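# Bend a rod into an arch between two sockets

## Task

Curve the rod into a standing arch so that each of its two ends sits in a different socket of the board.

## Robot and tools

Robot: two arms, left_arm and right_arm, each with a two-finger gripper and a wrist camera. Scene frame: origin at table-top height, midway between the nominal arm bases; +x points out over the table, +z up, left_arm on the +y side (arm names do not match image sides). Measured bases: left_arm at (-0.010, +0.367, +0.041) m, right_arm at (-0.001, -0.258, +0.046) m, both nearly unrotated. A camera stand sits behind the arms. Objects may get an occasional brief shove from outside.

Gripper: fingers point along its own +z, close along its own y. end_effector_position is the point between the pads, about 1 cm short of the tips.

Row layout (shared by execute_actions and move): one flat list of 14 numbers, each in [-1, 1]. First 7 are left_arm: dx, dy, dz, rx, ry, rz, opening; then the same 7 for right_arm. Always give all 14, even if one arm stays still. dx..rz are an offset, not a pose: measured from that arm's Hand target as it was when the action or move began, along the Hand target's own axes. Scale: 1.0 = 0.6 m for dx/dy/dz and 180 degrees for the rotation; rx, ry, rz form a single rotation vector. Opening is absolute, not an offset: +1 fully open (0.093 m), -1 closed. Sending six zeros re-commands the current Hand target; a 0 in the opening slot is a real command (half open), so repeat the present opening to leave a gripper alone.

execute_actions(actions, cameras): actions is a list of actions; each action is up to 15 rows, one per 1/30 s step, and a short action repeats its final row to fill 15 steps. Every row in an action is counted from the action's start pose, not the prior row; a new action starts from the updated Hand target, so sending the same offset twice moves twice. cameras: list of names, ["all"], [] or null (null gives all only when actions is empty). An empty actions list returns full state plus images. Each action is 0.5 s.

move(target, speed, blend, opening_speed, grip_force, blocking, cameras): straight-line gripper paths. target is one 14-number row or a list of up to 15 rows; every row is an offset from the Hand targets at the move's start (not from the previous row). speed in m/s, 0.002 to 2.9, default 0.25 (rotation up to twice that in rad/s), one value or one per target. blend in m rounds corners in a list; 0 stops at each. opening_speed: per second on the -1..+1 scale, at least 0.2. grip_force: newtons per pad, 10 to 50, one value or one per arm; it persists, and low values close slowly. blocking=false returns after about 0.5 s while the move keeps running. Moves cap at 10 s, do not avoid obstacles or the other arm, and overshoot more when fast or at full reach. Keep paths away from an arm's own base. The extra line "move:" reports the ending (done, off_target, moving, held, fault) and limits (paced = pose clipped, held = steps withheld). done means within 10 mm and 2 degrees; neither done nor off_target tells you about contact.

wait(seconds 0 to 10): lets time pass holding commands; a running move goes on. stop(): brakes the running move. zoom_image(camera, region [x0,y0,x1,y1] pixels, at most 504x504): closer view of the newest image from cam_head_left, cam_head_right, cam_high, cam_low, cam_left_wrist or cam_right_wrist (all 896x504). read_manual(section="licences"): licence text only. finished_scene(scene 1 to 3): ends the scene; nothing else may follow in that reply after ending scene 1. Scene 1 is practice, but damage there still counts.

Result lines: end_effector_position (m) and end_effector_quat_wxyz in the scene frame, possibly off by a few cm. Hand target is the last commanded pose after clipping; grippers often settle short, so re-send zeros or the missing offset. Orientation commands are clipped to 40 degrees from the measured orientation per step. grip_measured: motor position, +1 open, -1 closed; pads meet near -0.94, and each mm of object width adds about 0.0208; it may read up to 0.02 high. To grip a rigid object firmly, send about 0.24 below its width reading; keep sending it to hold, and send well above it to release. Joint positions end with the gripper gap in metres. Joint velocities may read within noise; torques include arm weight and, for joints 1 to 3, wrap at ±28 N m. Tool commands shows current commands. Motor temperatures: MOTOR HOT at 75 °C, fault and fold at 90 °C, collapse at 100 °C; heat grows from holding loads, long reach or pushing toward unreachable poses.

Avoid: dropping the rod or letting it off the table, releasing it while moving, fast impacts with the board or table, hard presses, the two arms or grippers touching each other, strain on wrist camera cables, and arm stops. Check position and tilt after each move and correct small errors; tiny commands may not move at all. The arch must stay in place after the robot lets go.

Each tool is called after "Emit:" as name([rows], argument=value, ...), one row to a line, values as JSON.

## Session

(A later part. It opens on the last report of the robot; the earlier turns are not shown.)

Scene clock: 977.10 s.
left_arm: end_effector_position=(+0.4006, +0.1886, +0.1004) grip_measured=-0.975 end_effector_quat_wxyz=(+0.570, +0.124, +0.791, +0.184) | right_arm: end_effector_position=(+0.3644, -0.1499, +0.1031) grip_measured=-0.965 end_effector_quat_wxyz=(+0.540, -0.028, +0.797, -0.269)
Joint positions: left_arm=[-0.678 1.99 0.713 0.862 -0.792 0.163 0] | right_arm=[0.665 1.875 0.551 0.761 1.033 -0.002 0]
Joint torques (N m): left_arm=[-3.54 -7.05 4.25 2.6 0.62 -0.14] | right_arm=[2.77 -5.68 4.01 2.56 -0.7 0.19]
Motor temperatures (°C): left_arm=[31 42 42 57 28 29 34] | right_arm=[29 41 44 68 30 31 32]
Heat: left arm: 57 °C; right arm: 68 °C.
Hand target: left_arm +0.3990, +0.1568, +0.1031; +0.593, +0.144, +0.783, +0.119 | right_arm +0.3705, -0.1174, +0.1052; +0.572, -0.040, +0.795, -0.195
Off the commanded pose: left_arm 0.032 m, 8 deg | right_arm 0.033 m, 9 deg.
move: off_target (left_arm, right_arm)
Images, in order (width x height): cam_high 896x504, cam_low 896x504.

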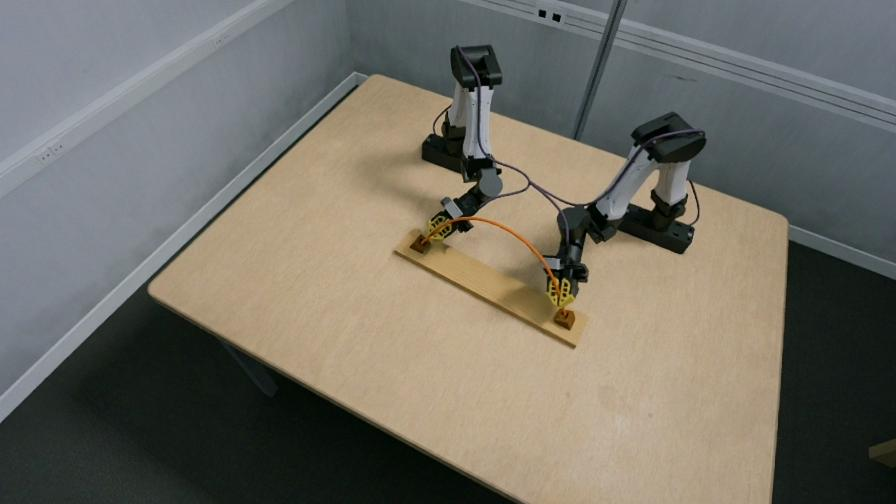

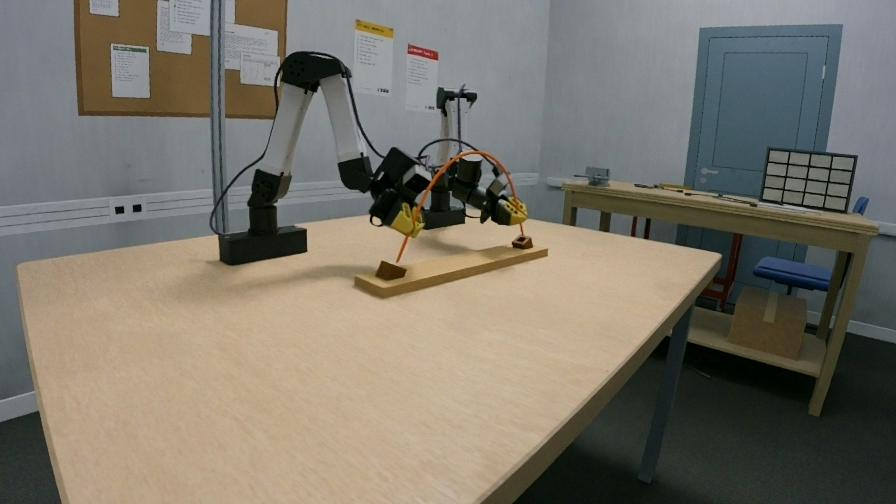

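Emit:
move(target=[0.0058,-0.0075,-0.0042,0,0,0,-1,0.0109,0.0055,-0.0147,0,0,0,-1], speed=0.04, cameras=["cam_high","cam_low"])

Emit:
zoom_image(camera="cam_low", region=[370, 230, 420, 290])

Emit:
zoom_image(camera="cam_low", region=[495, 205, 545, 255])

Emit:
zoom_image(camera="cam_high", region=[400, 220, 440, 260])

Emit:
zoom_image(camera="cam_high", region=[545, 290, 585, 330])

Scene clock: 1047.13 s.
left_arm: end_effector_position=(+0.3992, +0.1842, +0.0974) grip_measured=-0.975 end_effector_quat_wxyz=(+0.573, +0.122, +0.791, +0.177) | right_arm: end_effector_position=(+0.3559, -0.1449, +0.0963) grip_measured=-0.965 end_effector_quat_wxyz=(+0.540, -0.032, +0.799, -0.262)
Joint positions: left_arm=[-0.689 2.006 0.713 0.881 -0.794 0.151 0] | right_arm=[0.694 1.885 0.53 0.771 1.042 0.029 0]
Joint torques (N m): left_arm=[-3.85 -7.09 3.84 2.6 0.53 -0.08] | right_arm=[2.99 -5.71 3.97 2.58 -0.49 0.13]
Motor temperatures (°C): left_arm=[31 44 42 55 29 29 34] | right_arm=[29 41 43 75 30 31 32]
Heat: left arm: 55 °C; right arm: 75 °C. Fold the right arm in close to its base, or ease its load, before you think long.
Hand target: left_arm +0.3953, +0.1539, +0.0990; +0.593, +0.144, +0.783, +0.119 | right_arm +0.3606, -0.1139, +0.1006; +0.572, -0.040, +0.795, -0.195
Off the commanded pose: left_arm 0.031 m, 8 deg | right_arm 0.032 m, 9 deg.
MOTOR HOT: joint 4 (wrist pitch) of the right arm reports 75 °C; the controller's stop level is 90 °C. To cool a motor, set the load down, stop pushing, or move to a pose that needs little force.
move: off_target (left_arm, right_arm)
Images, in order (width x height): cam_high 896x504, cam_low 896x504.

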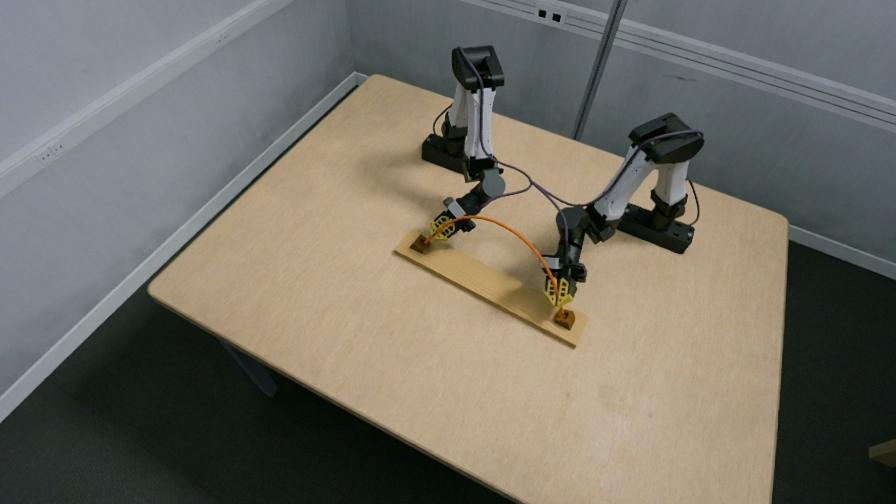

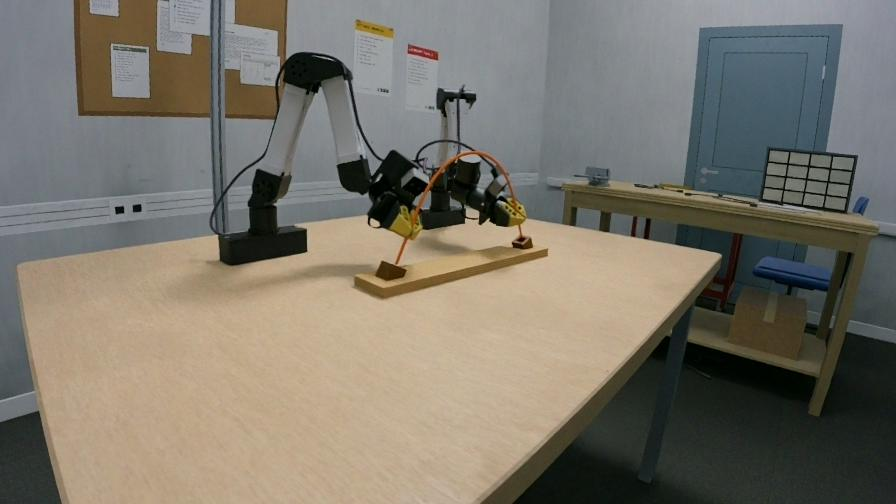

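Scaled by 8.400 from the camera's 896x504 image, which has a finer 1280x720 frame.

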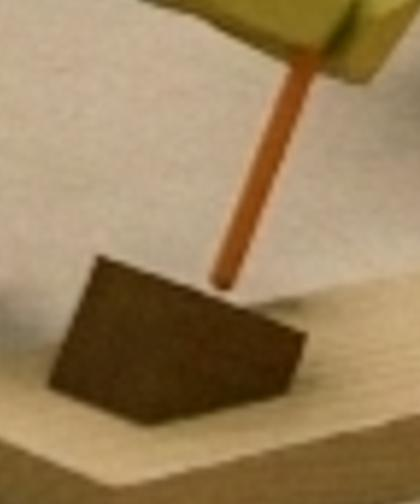

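Scaled by 10.080 from the camera's 896x504 image, which has a finer 1280x720 frame.

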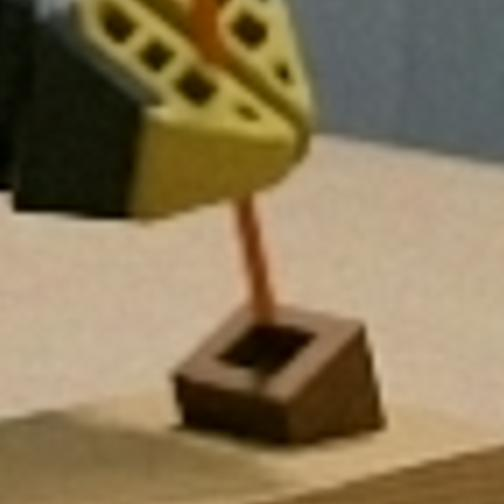

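Scaled by 12.600 from the camera's 896x504 image, which has a finer 1280x720 frame.

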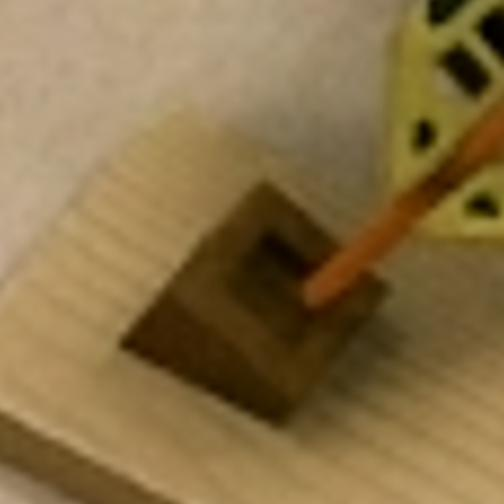

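Scaled by 12.600 from the camera's 896x504 image, which has a finer 1280x720 frame.

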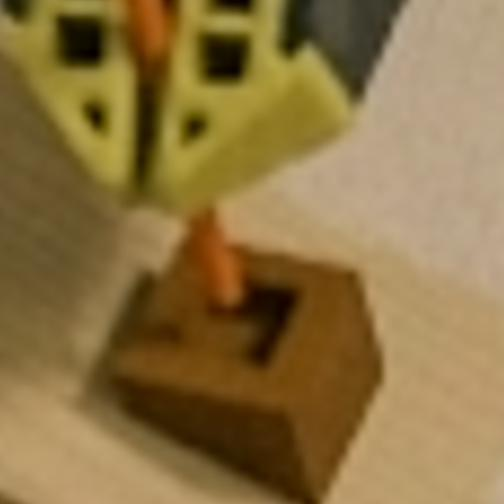

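Emit:
move(target=[0.0068,0.0045,-0.0038,0,0,0,-1,-0.0003,-0.013,0.0058,0,0,0,-1], speed=0.05, cameras=["cam_high","cam_low"])

Emit:
zoom_image(camera="cam_low", region=[370, 230, 420, 290])

Emit:
zoom_image(camera="cam_low", region=[495, 205, 545, 255])

Emit:
zoom_image(camera="cam_high", region=[400, 220, 440, 260])

Emit:
zoom_image(camera="cam_high", region=[545, 290, 585, 330])

Scene clock: 1074.23 s.
left_arm: end_effector_position=(+0.3937, +0.1881, +0.0925) grip_measured=-0.975 end_effector_quat_wxyz=(+0.570, +0.124, +0.792, +0.179) | right_arm: end_effector_position=(+0.3538, -0.1468, +0.0958) grip_measured=-0.965 end_effector_quat_wxyz=(+0.542, -0.031, +0.798, -0.261)
Joint positions: left_arm=[-0.69 2.006 0.685 0.9 -0.795 0.15 0] | right_arm=[0.694 1.885 0.514 0.794 1.042 0.024 0]
Joint torques (N m): left_arm=[-3.45 -7.2 4.12 2.6 0.55 -0.05] | right_arm=[0.83 -6.67 3.82 2.55 -0.7 -0.07]
Motor temperatures (°C): left_arm=[31 43 41 54 29 29 34] | right_arm=[29 40 43 71 30 31 33]
Heat: left arm: 54 °C; right arm: 71 °C.
Hand target: left_arm +0.3923, +0.1578, +0.0970; +0.593, +0.144, +0.783, +0.119 | right_arm +0.3627, -0.1218, +0.1027; +0.573, -0.040, +0.795, -0.195
Off the commanded pose: left_arm 0.031 m, 8 deg | right_arm 0.027 m, 8 deg.
MOTOR HOT: cleared for the motors of the right arm.
move: off_target (left_arm, right_arm)
Images, in order (width x height): cam_high 896x504, cam_low 896x504.

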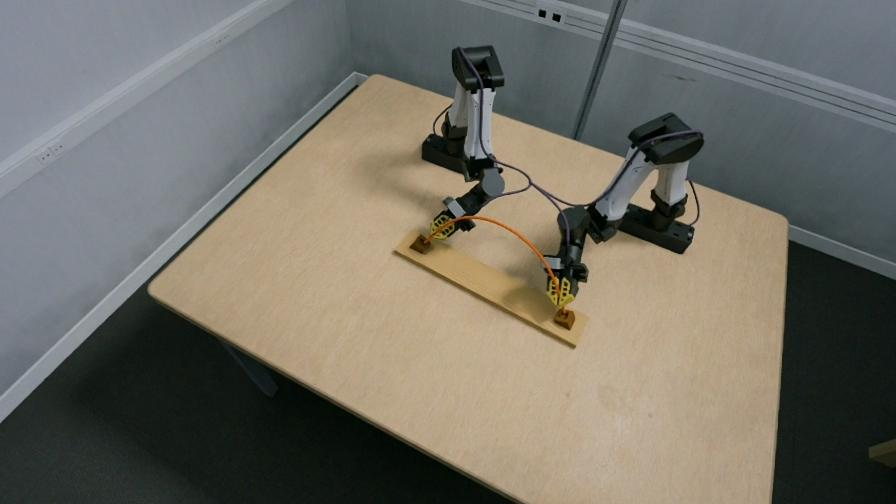

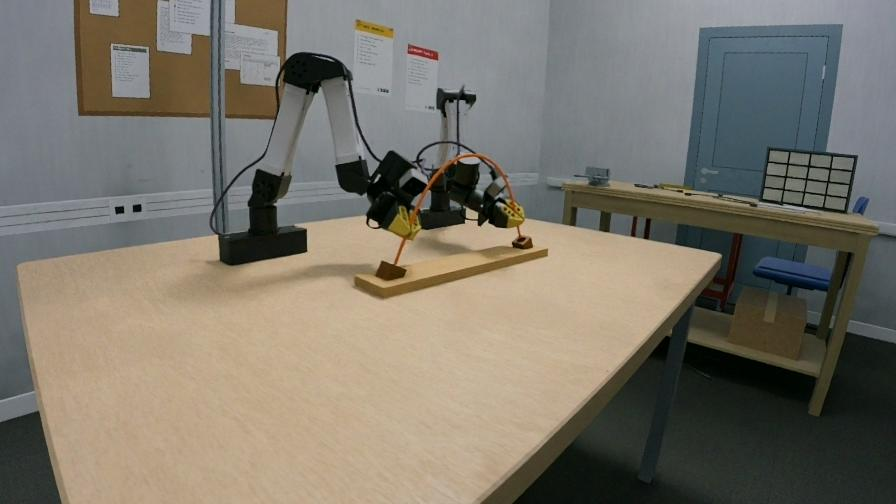

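Scaled by 8.400 from the camera's 896x504 image, which has a finer 1280x720 frame.

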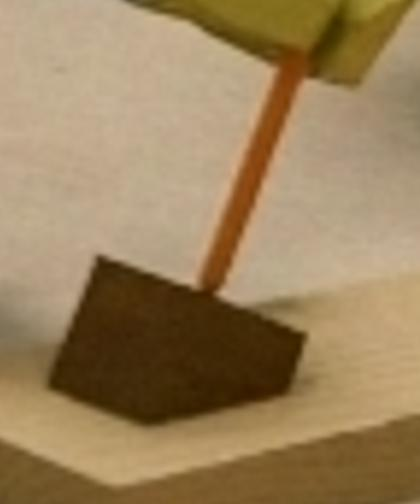

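Scaled by 10.080 from the camera's 896x504 image, which has a finer 1280x720 frame.

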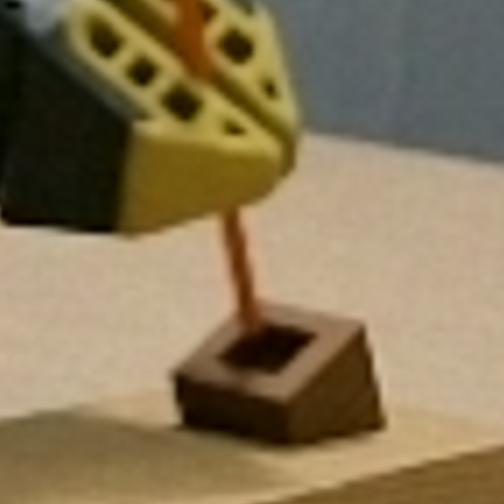

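Scaled by 12.600 from the camera's 896x504 image, which has a finer 1280x720 frame.

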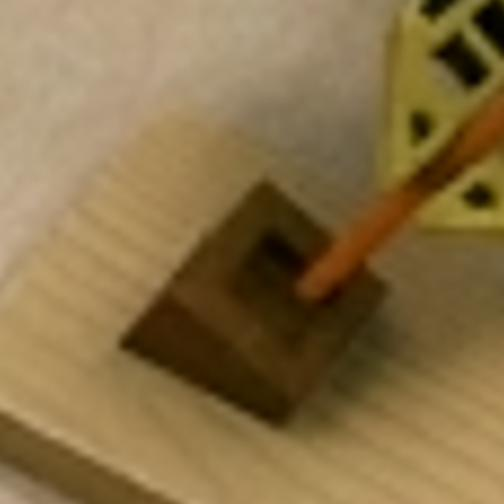

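Scaled by 12.600 from the camera's 896x504 image, which has a finer 1280x720 frame.

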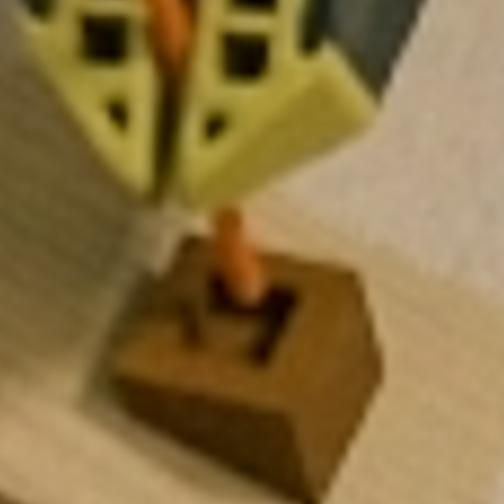

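Emit:
move([
  [0.0035,0.004,0.0057,0,0,0,-1,0.0002,-0.0105,0.0072,0,0,0,-1],
  [0.022,0.0073,0.0103,0,0,0,-1,0.0203,-0.011,0.0148,0,0,0,-1],
], speed=0.03, cameras=["cam_high","cam_low"])

Emit:
zoom_image(camera="cam_low", region=[370, 230, 420, 290])

Emit:
zoom_image(camera="cam_low", region=[495, 205, 545, 255])

Emit:
zoom_image(camera="cam_high", region=[400, 220, 440, 260])

Emit:
zoom_image(camera="cam_high", region=[545, 290, 585, 330])

Scene clock: 1087.67 s.
left_arm: end_effector_position=(+0.3940, +0.1892, +0.0812) grip_measured=-0.975 end_effector_quat_wxyz=(+0.573, +0.125, +0.792, +0.169) | right_arm: end_effector_position=(+0.3575, -0.1541, +0.0890) grip_measured=-0.965 end_effector_quat_wxyz=(+0.545, -0.033, +0.798, -0.256)
Joint positions: left_arm=[-0.681 2.052 0.67 0.973 -0.77 0.151 0] | right_arm=[0.661 1.922 0.49 0.896 1.004 -0.015 0]
Joint torques (N m): left_arm=[-1.69 -7.1 3.78 2.63 0.56 0.07] | right_arm=[0.12 -5.67 3.25 2.58 -0.72 0.05]
Motor temperatures (°C): left_arm=[31 43 41 54 29 29 34] | right_arm=[29 40 42 71 30 31 33]
Heat: left arm: 54 °C; right arm: 71 °C.
Hand target: left_arm +0.3953, +0.1669, +0.0851; +0.593, +0.144, +0.783, +0.119 | right_arm +0.3657, -0.1338, +0.0917; +0.572, -0.041, +0.795, -0.196
Off the commanded pose: left_arm 0.023 m, 7 deg | right_arm 0.022 m, 8 deg.
move: off_target (left_arm, right_arm)
Images, in order (width x height): cam_high 896x504, cam_low 896x504.

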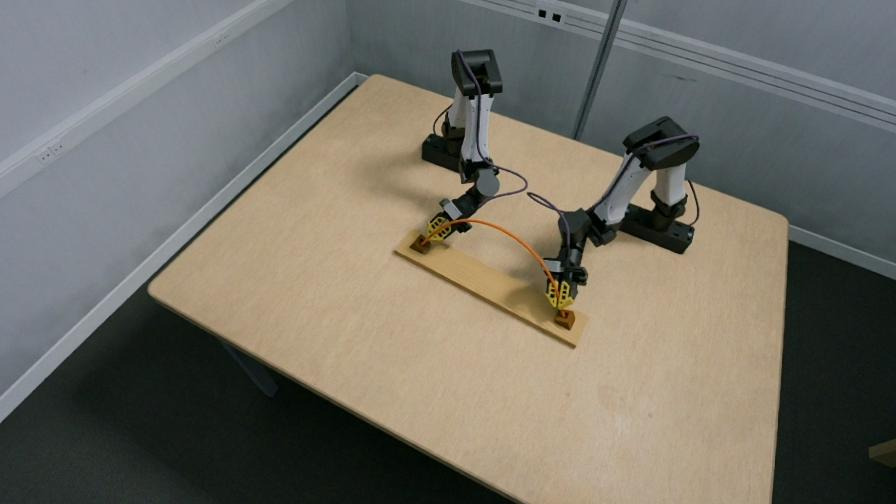

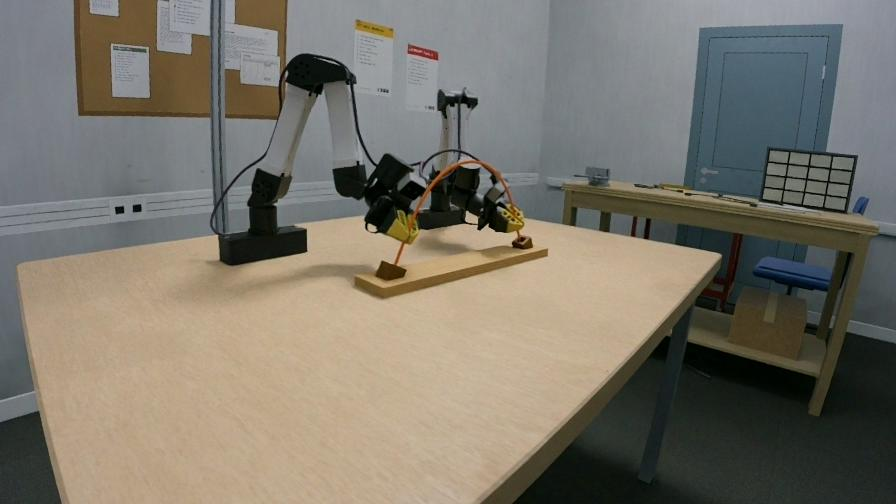

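Scaled by 8.400 from the camera's 896x504 image, which has a finer 1280x720 frame.

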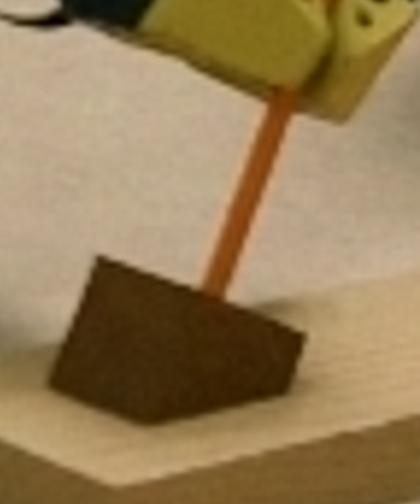

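Scaled by 10.080 from the camera's 896x504 image, which has a finer 1280x720 frame.

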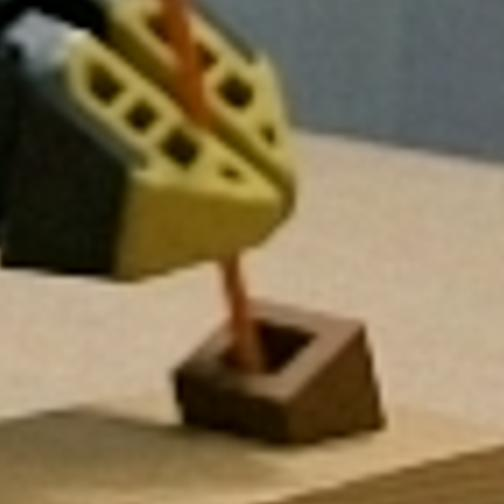

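Scaled by 12.600 from the camera's 896x504 image, which has a finer 1280x720 frame.

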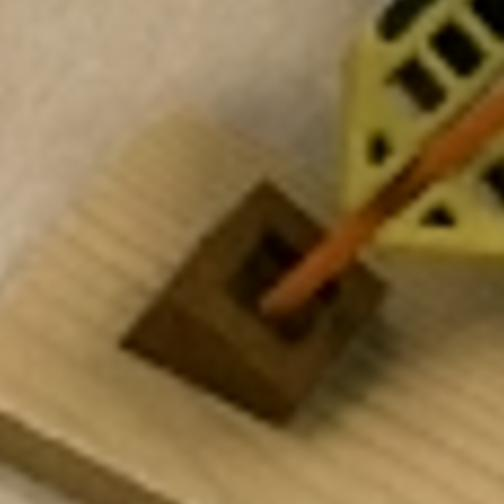

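Scaled by 12.600 from the camera's 896x504 image, which has a finer 1280x720 frame.

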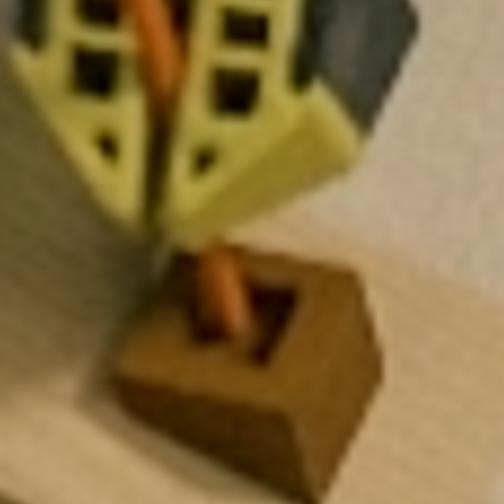

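Emit:
move(target=[0.0148,0.0048,0.0068,0,0,0,-1,0.0197,-0.0042,0.0078,0,0,0,-1], speed=0.03, cameras=["cam_high","cam_low","cam_head_right"])

Emit:
zoom_image(camera="cam_low", region=[370, 230, 420, 290])

Emit:
zoom_image(camera="cam_low", region=[495, 205, 545, 255])

Emit:
zoom_image(camera="cam_high", region=[400, 220, 440, 260])

Emit:
zoom_image(camera="cam_high", region=[545, 290, 585, 330])

Scene clock: 1101.47 s.
left_arm: end_effector_position=(+0.3989, +0.1891, +0.0793) grip_measured=-0.975 end_effector_quat_wxyz=(+0.583, +0.125, +0.786, +0.160) | right_arm: end_effector_position=(+0.3610, -0.1559, +0.0873) grip_measured=-0.965 end_effector_quat_wxyz=(+0.563, -0.022, +0.789, -0.244)
Joint positions: left_arm=[-0.666 2.084 0.67 1.041 -0.743 0.166 0] | right_arm=[0.646 1.975 0.471 1.041 0.989 -0.042 0]
Joint torques (N m): left_arm=[-1.22 -6.86 2.93 2.48 0.5 0.01] | right_arm=[-0.36 -4.98 2.66 2.25 -0.81 0.12]
Motor temperatures (°C): left_arm=[31 44 41 54 29 29 34] | right_arm=[28 41 42 73 30 31 33]
Heat: left arm: 54 °C; right arm: 73 °C.
Hand target: left_arm +0.3972, +0.1729, +0.0771; +0.593, +0.144, +0.783, +0.119 | right_arm +0.3656, -0.1407, +0.0808; +0.573, -0.041, +0.795, -0.195
Off the commanded pose: left_arm 0.016 m, 5 deg | right_arm 0.017 m, 6 deg.
move: off_target (left_arm, right_arm)
Images, in order (width x height): cam_head_right 896x504, cam_high 896x504, cam_low 896x504.

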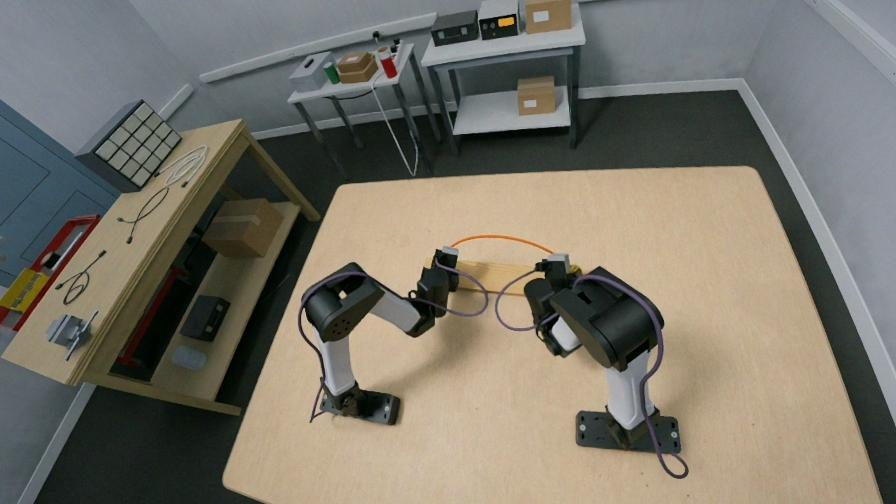

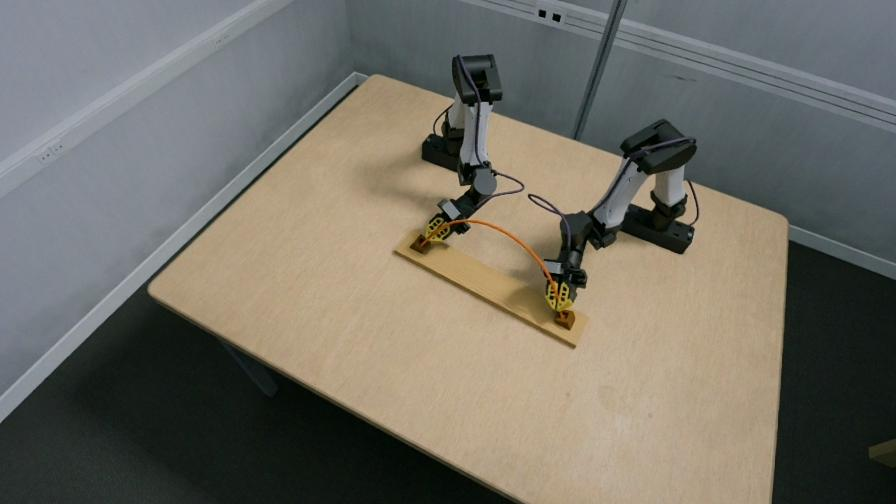

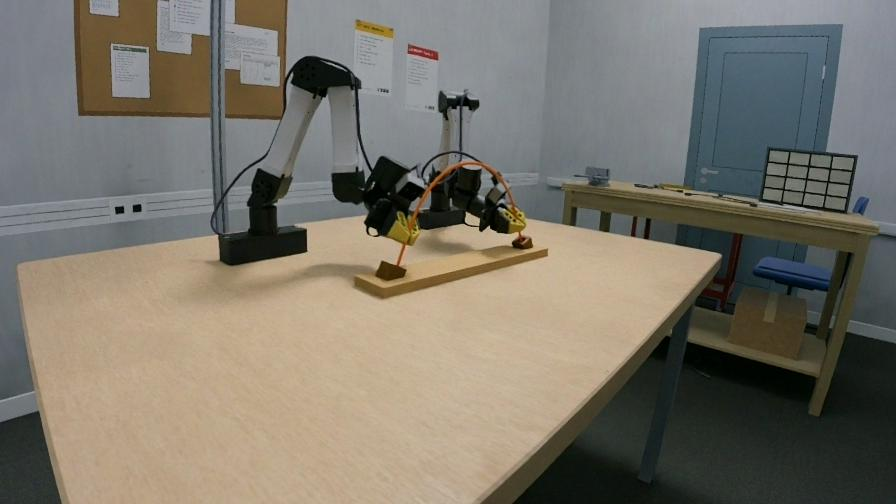

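Scaled by 8.400 from the camera's 896x504 image, which has a finer 1280x720 frame.

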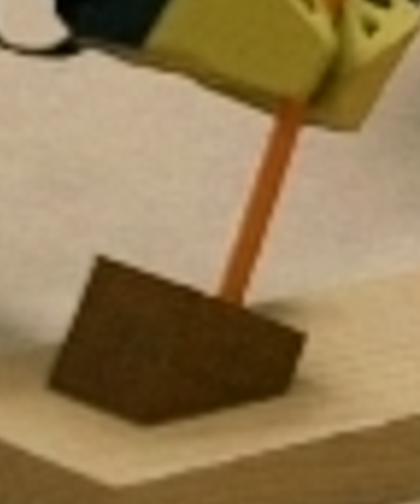

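Scaled by 10.080 from the camera's 896x504 image, which has a finer 1280x720 frame.

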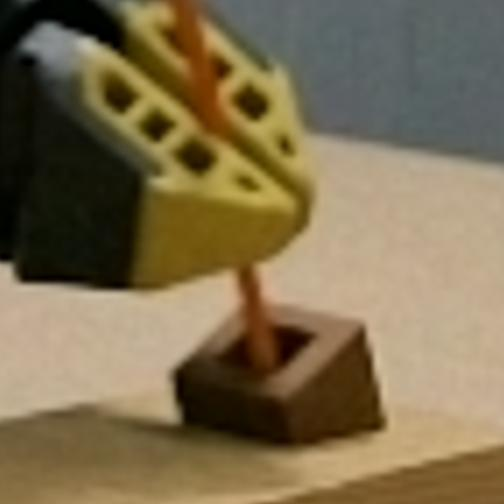

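Scaled by 12.600 from the camera's 896x504 image, which has a finer 1280x720 frame.

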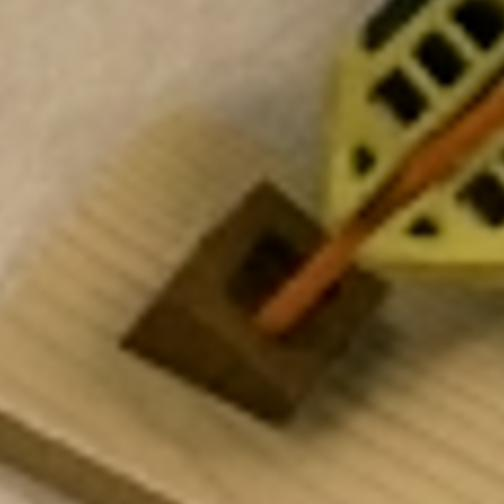

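Scaled by 12.600 from the camera's 896x504 image, which has a finer 1280x720 frame.

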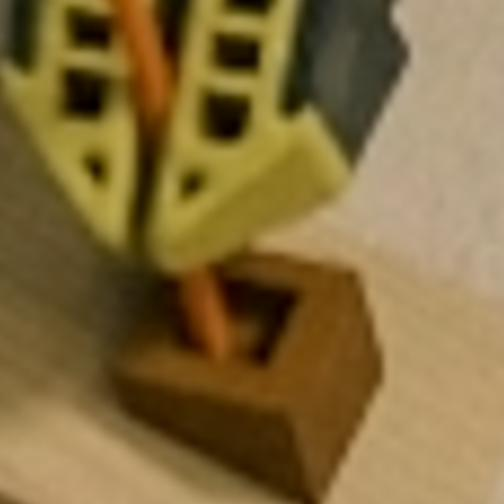

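Emit:
move(target=[0.0152,0.0083,-0.002,0,0,0,-1,0.0182,-0.0087,0.0008,0,0,0,-1], speed=0.03, cameras=["cam_high","cam_low"])

Emit:
zoom_image(camera="cam_low", region=[370, 230, 420, 290])

Emit:
zoom_image(camera="cam_low", region=[495, 205, 545, 255])

Emit:
zoom_image(camera="cam_high", region=[400, 220, 440, 260])

Emit:
zoom_image(camera="cam_high", region=[545, 290, 585, 330])

Scene clock: 1121.93 s.
left_arm: end_effector_position=(+0.3965, +0.1906, +0.0791) grip_measured=-0.975 end_effector_quat_wxyz=(+0.594, +0.127, +0.780, +0.148) | right_arm: end_effector_position=(+0.3599, -0.1576, +0.0874) grip_measured=-0.965 end_effector_quat_wxyz=(+0.579, -0.017, +0.781, -0.231)
Joint positions: left_arm=[-0.658 2.097 0.638 1.122 -0.714 0.18 0] | right_arm=[0.64 2.009 0.44 1.165 0.97 -0.063 0]
Joint torques (N m): left_arm=[-0.59 -6.34 2.85 2.23 0.4 -0.06] | right_arm=[-1.1 -4.4 1.84 1.95 -0.75 0.17]
Motor temperatures (°C): left_arm=[30 43 40 54 29 29 34] | right_arm=[28 40 41 68 31 31 33]
Heat: left arm: 54 °C; right arm: 68 °C.
Hand target: left_arm +0.3942, +0.1808, +0.0711; +0.593, +0.144, +0.783, +0.119 | right_arm +0.3615, -0.1488, +0.0728; +0.573, -0.040, +0.795, -0.195
Off the commanded pose: left_arm 0.013 m, 4 deg | right_arm 0.017 m, 5 deg.
move: off_target (left_arm, right_arm)
Images, in order (width x height): cam_high 896x504, cam_low 896x504.

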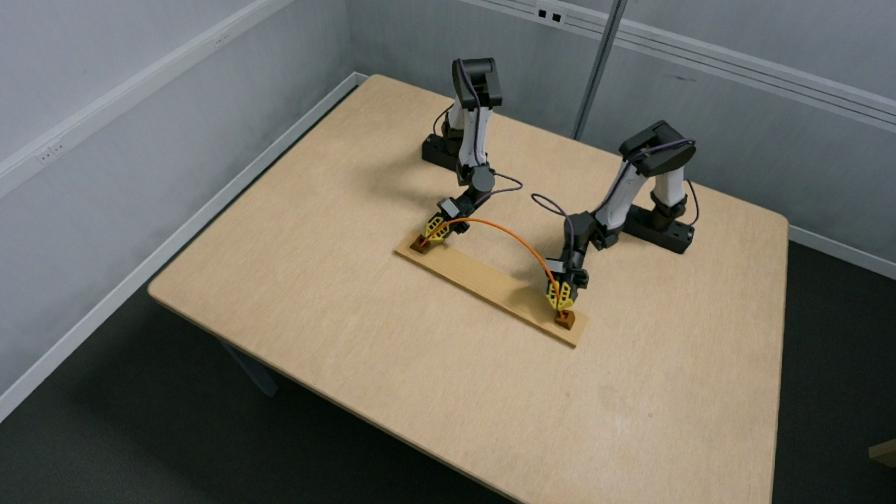

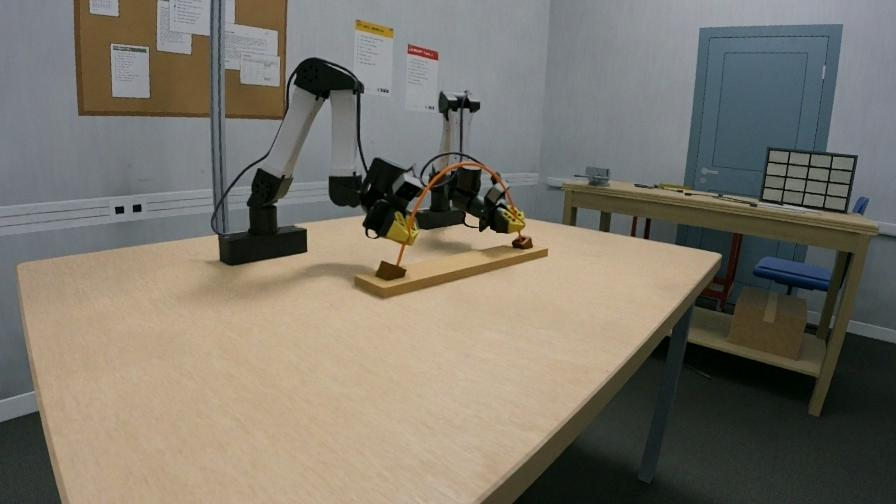

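Scaled by 8.400 from the camera's 896x504 image, which has a finer 1280x720 frame.

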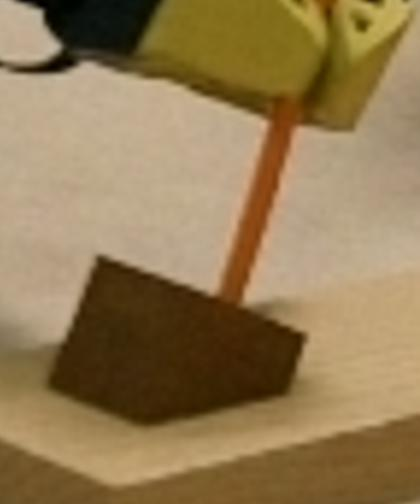

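Scaled by 10.080 from the camera's 896x504 image, which has a finer 1280x720 frame.

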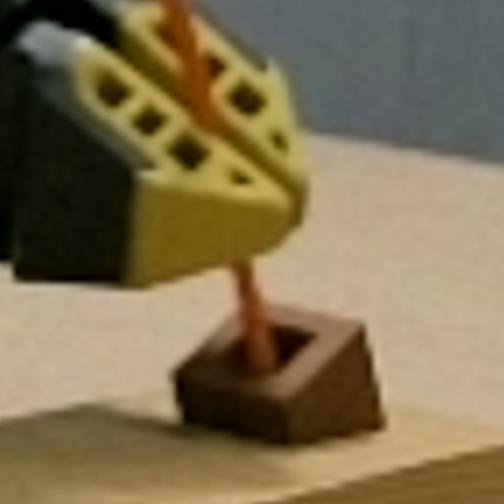

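Scaled by 12.600 from the camera's 896x504 image, which has a finer 1280x720 frame.

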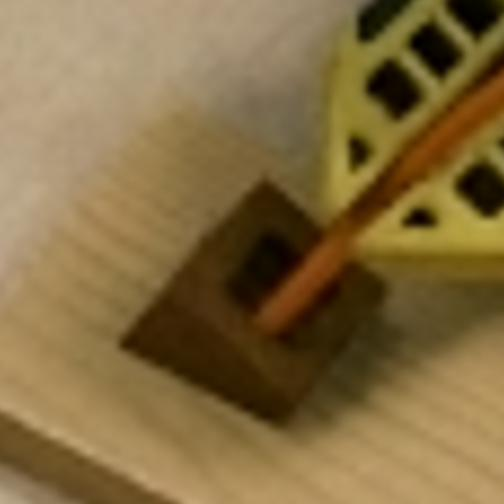

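Scaled by 12.600 from the camera's 896x504 image, which has a finer 1280x720 frame.

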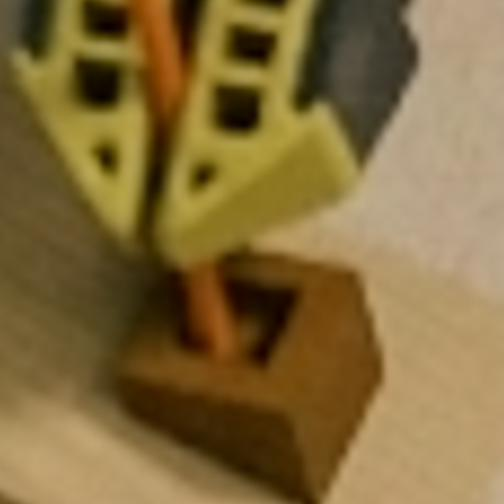

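Emit:
zoom_image(camera="cam_high", region=[408, 232, 434, 256])

Emit:
zoom_image(camera="cam_low", region=[508, 232, 538, 252])

Scaled by 19.385 from the camera's 896x504 image, which has a finer 1280x720 frame.

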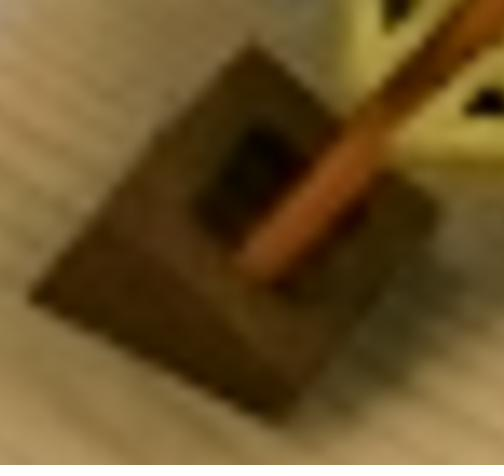

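Scaled by 16.800 from the camera's 896x504 image, which has a finer 1280x720 frame.

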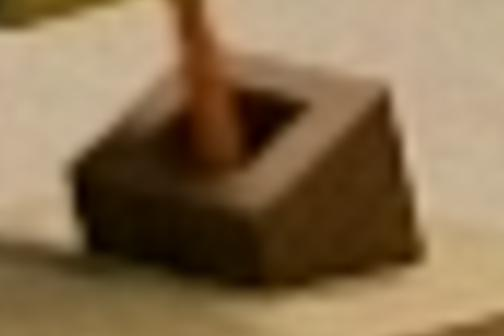

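Emit:
move([
  [-0.006,0.0024,-0.0018,0.0073,0.0207,0.0031,-1,-0.006,-0.0024,-0.0018,-0.0073,0.0207,-0.0031,-1],
  [-0.006,0.0024,-0.0018,0.0073,0.0207,0.0031,-0.5,-0.006,-0.0024,-0.0018,-0.0073,0.0207,-0.0031,-0.5],
], speed=0.03, opening_speed=0.2, cameras=["cam_high","cam_low","cam_left_wrist","cam_right_wrist"])

Emit:
zoom_image(camera="cam_low", region=[350, 140, 560, 300])

Emit:
zoom_image(camera="cam_high", region=[390, 200, 600, 350])

Scene clock: 1156.13 s.
left_arm: end_effector_position=(+0.3922, +0.1926, +0.0705) grip_measured=-0.501 end_effector_quat_wxyz=(+0.562, +0.144, +0.801, +0.146) | right_arm: end_effector_position=(+0.3566, -0.1600, +0.0776) grip_measured=-0.502 end_effector_quat_wxyz=(+0.544, -0.038, +0.808, -0.222)
Joint positions: left_arm=[-0.651 2.048 0.638 0.979 -0.681 0.15 0.021] | right_arm=[0.621 1.933 0.44 0.969 0.904 -0.007 0.021]
Joint torques (N m): left_arm=[-0.69 -8.94 4.83 1.81 0.25 -0.11] | right_arm=[-0.53 -6.53 4.18 1.71 -0.42 0.17]
Motor temperatures (°C): left_arm=[30 45 40 52 28 29 34] | right_arm=[28 39 41 65 31 31 32]
Heat: left arm: 52 °C; right arm: 65 °C.
Hand target: left_arm +0.3942, +0.1808, +0.0751; +0.565, +0.151, +0.803, +0.117 | right_arm +0.3614, -0.1489, +0.0767; +0.545, -0.045, +0.815, -0.190
Off the commanded pose: left_arm 0.013 m, 3 deg | right_arm 0.012 m, 4 deg.
move: off_target (left_arm, right_arm); target 2's new opening was sent with right_arm's hand 0.014 m and 5 deg from that target
Images, in order (width x height): cam_high 896x504, cam_low 896x504, cam_left_wrist 896x504, cam_right_wrist 896x504.

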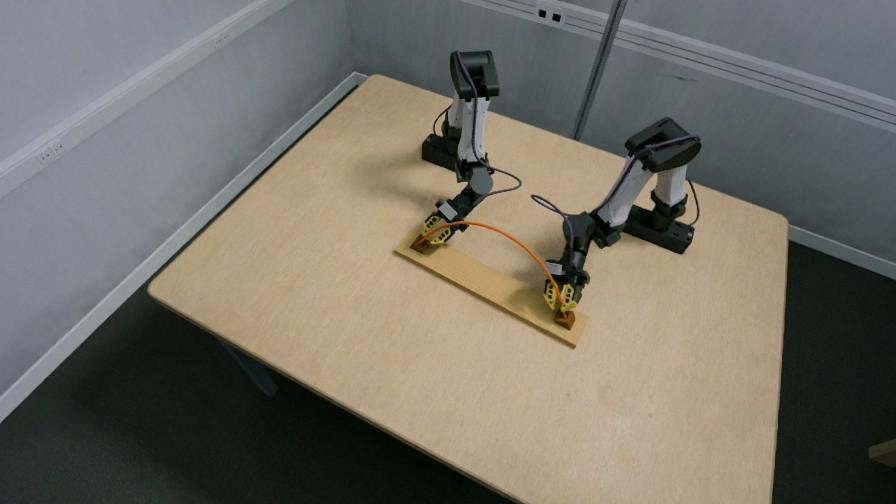

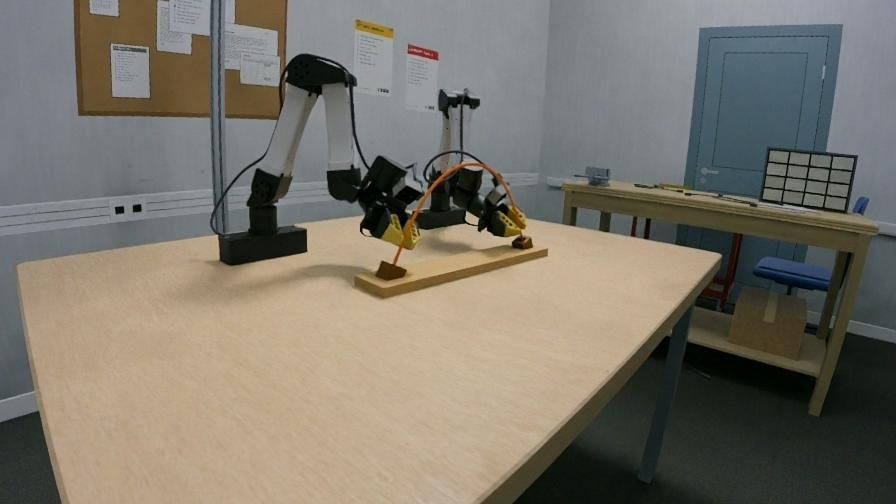

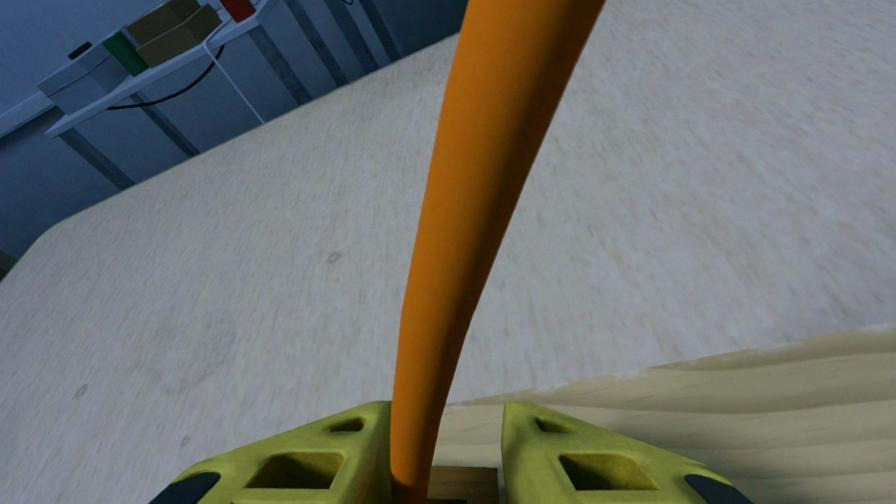

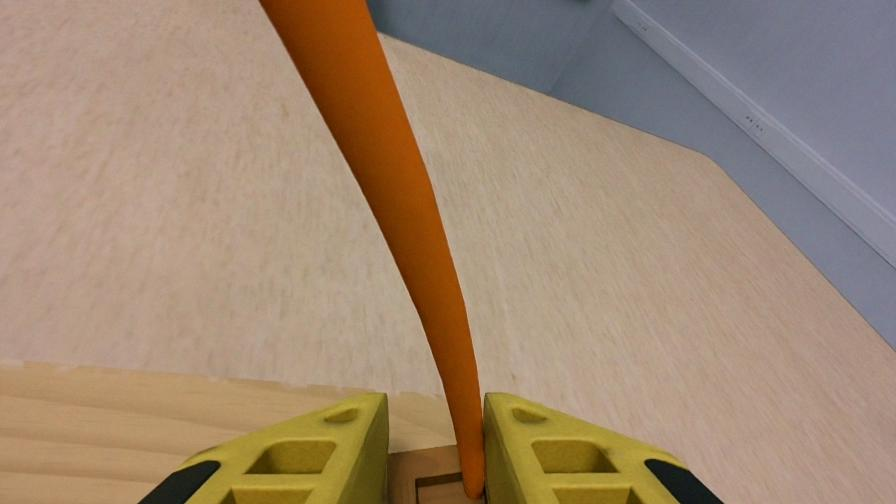

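Scaled by 2.400 from the camera's 896x504 image, which has a finer 1280x720 frame.

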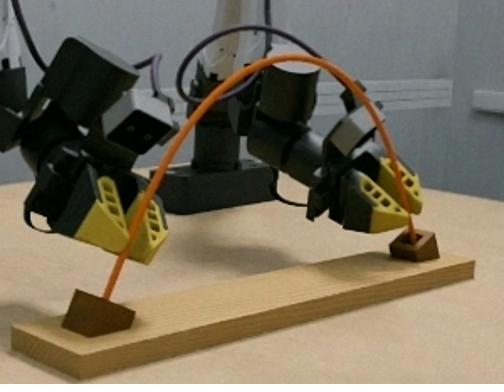

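Scaled by 2.400 from the camera's 896x504 image, which has a finer 1280x720 frame.

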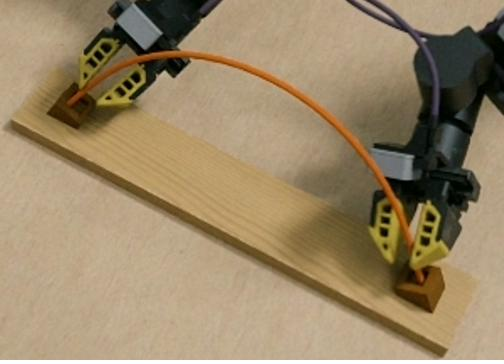

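Emit:
move(target=[0,0.013,0,0,0,0,-0.25,0,-0.013,0,0,0,0,-0.25], speed=0.03, opening_speed=0.2, cameras=["cam_left_wrist","cam_right_wrist"])

Scene clock: 1165.33 s.
left_arm: end_effector_position=(+0.3937, +0.1925, +0.0669) grip_measured=-0.251 end_effector_quat_wxyz=(+0.555, +0.154, +0.806, +0.135) | right_arm: end_effector_position=(+0.3590, -0.1579, +0.0742) grip_measured=-0.252 end_effector_quat_wxyz=(+0.539, -0.047, +0.815, -0.206)
Joint positions: left_arm=[-0.635 2.043 0.638 0.958 -0.636 0.15 0.033] | right_arm=[0.605 1.927 0.44 0.957 0.852 -0.007 0.033]
Joint torques (N m): left_arm=[-0.21 -9.91 3.67 2.06 0.02 -0.02] | right_arm=[-1.05 -7.72 2.66 1.94 -0.09 0.04]
Motor temperatures (°C): left_arm=[30 46 41 52 28 29 33] | right_arm=[28 41 41 64 31 31 32]
Heat: left arm: 52 °C; right arm: 64 °C.
Hand target: left_arm +0.3950, +0.1880, +0.0779; +0.565, +0.151, +0.803, +0.117 | right_arm +0.3604, -0.1560, +0.0795; +0.545, -0.045, +0.815, -0.190
Off the commanded pose: left_arm 0.012 m, 2 deg | right_arm 0.006 m, 2 deg.
move: off_target (left_arm)
Images, in order (width x height): cam_left_wrist 896x504, cam_right_wrist 896x504.

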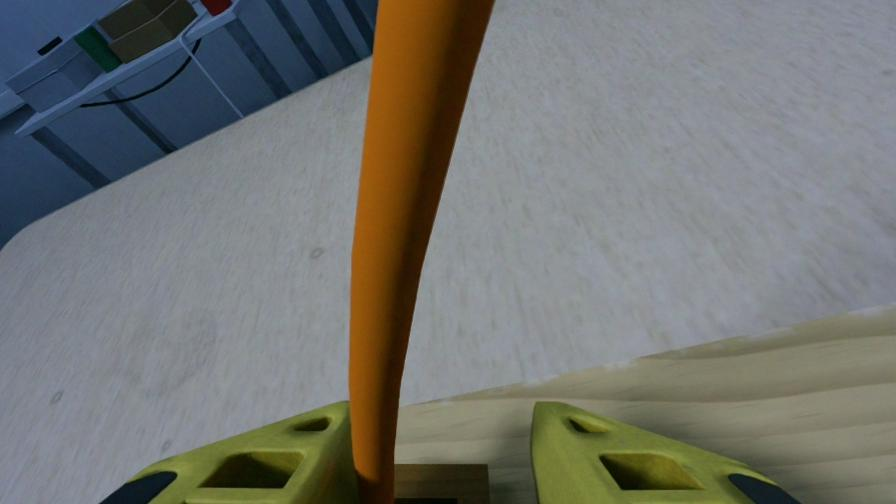

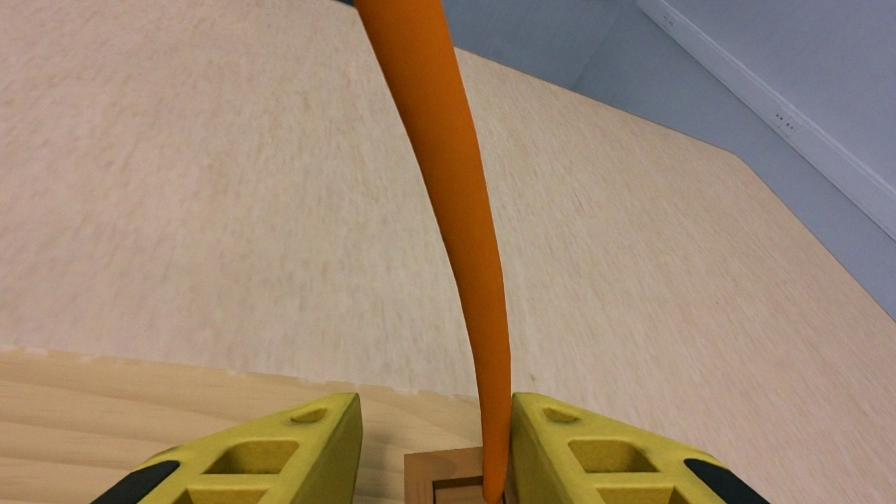

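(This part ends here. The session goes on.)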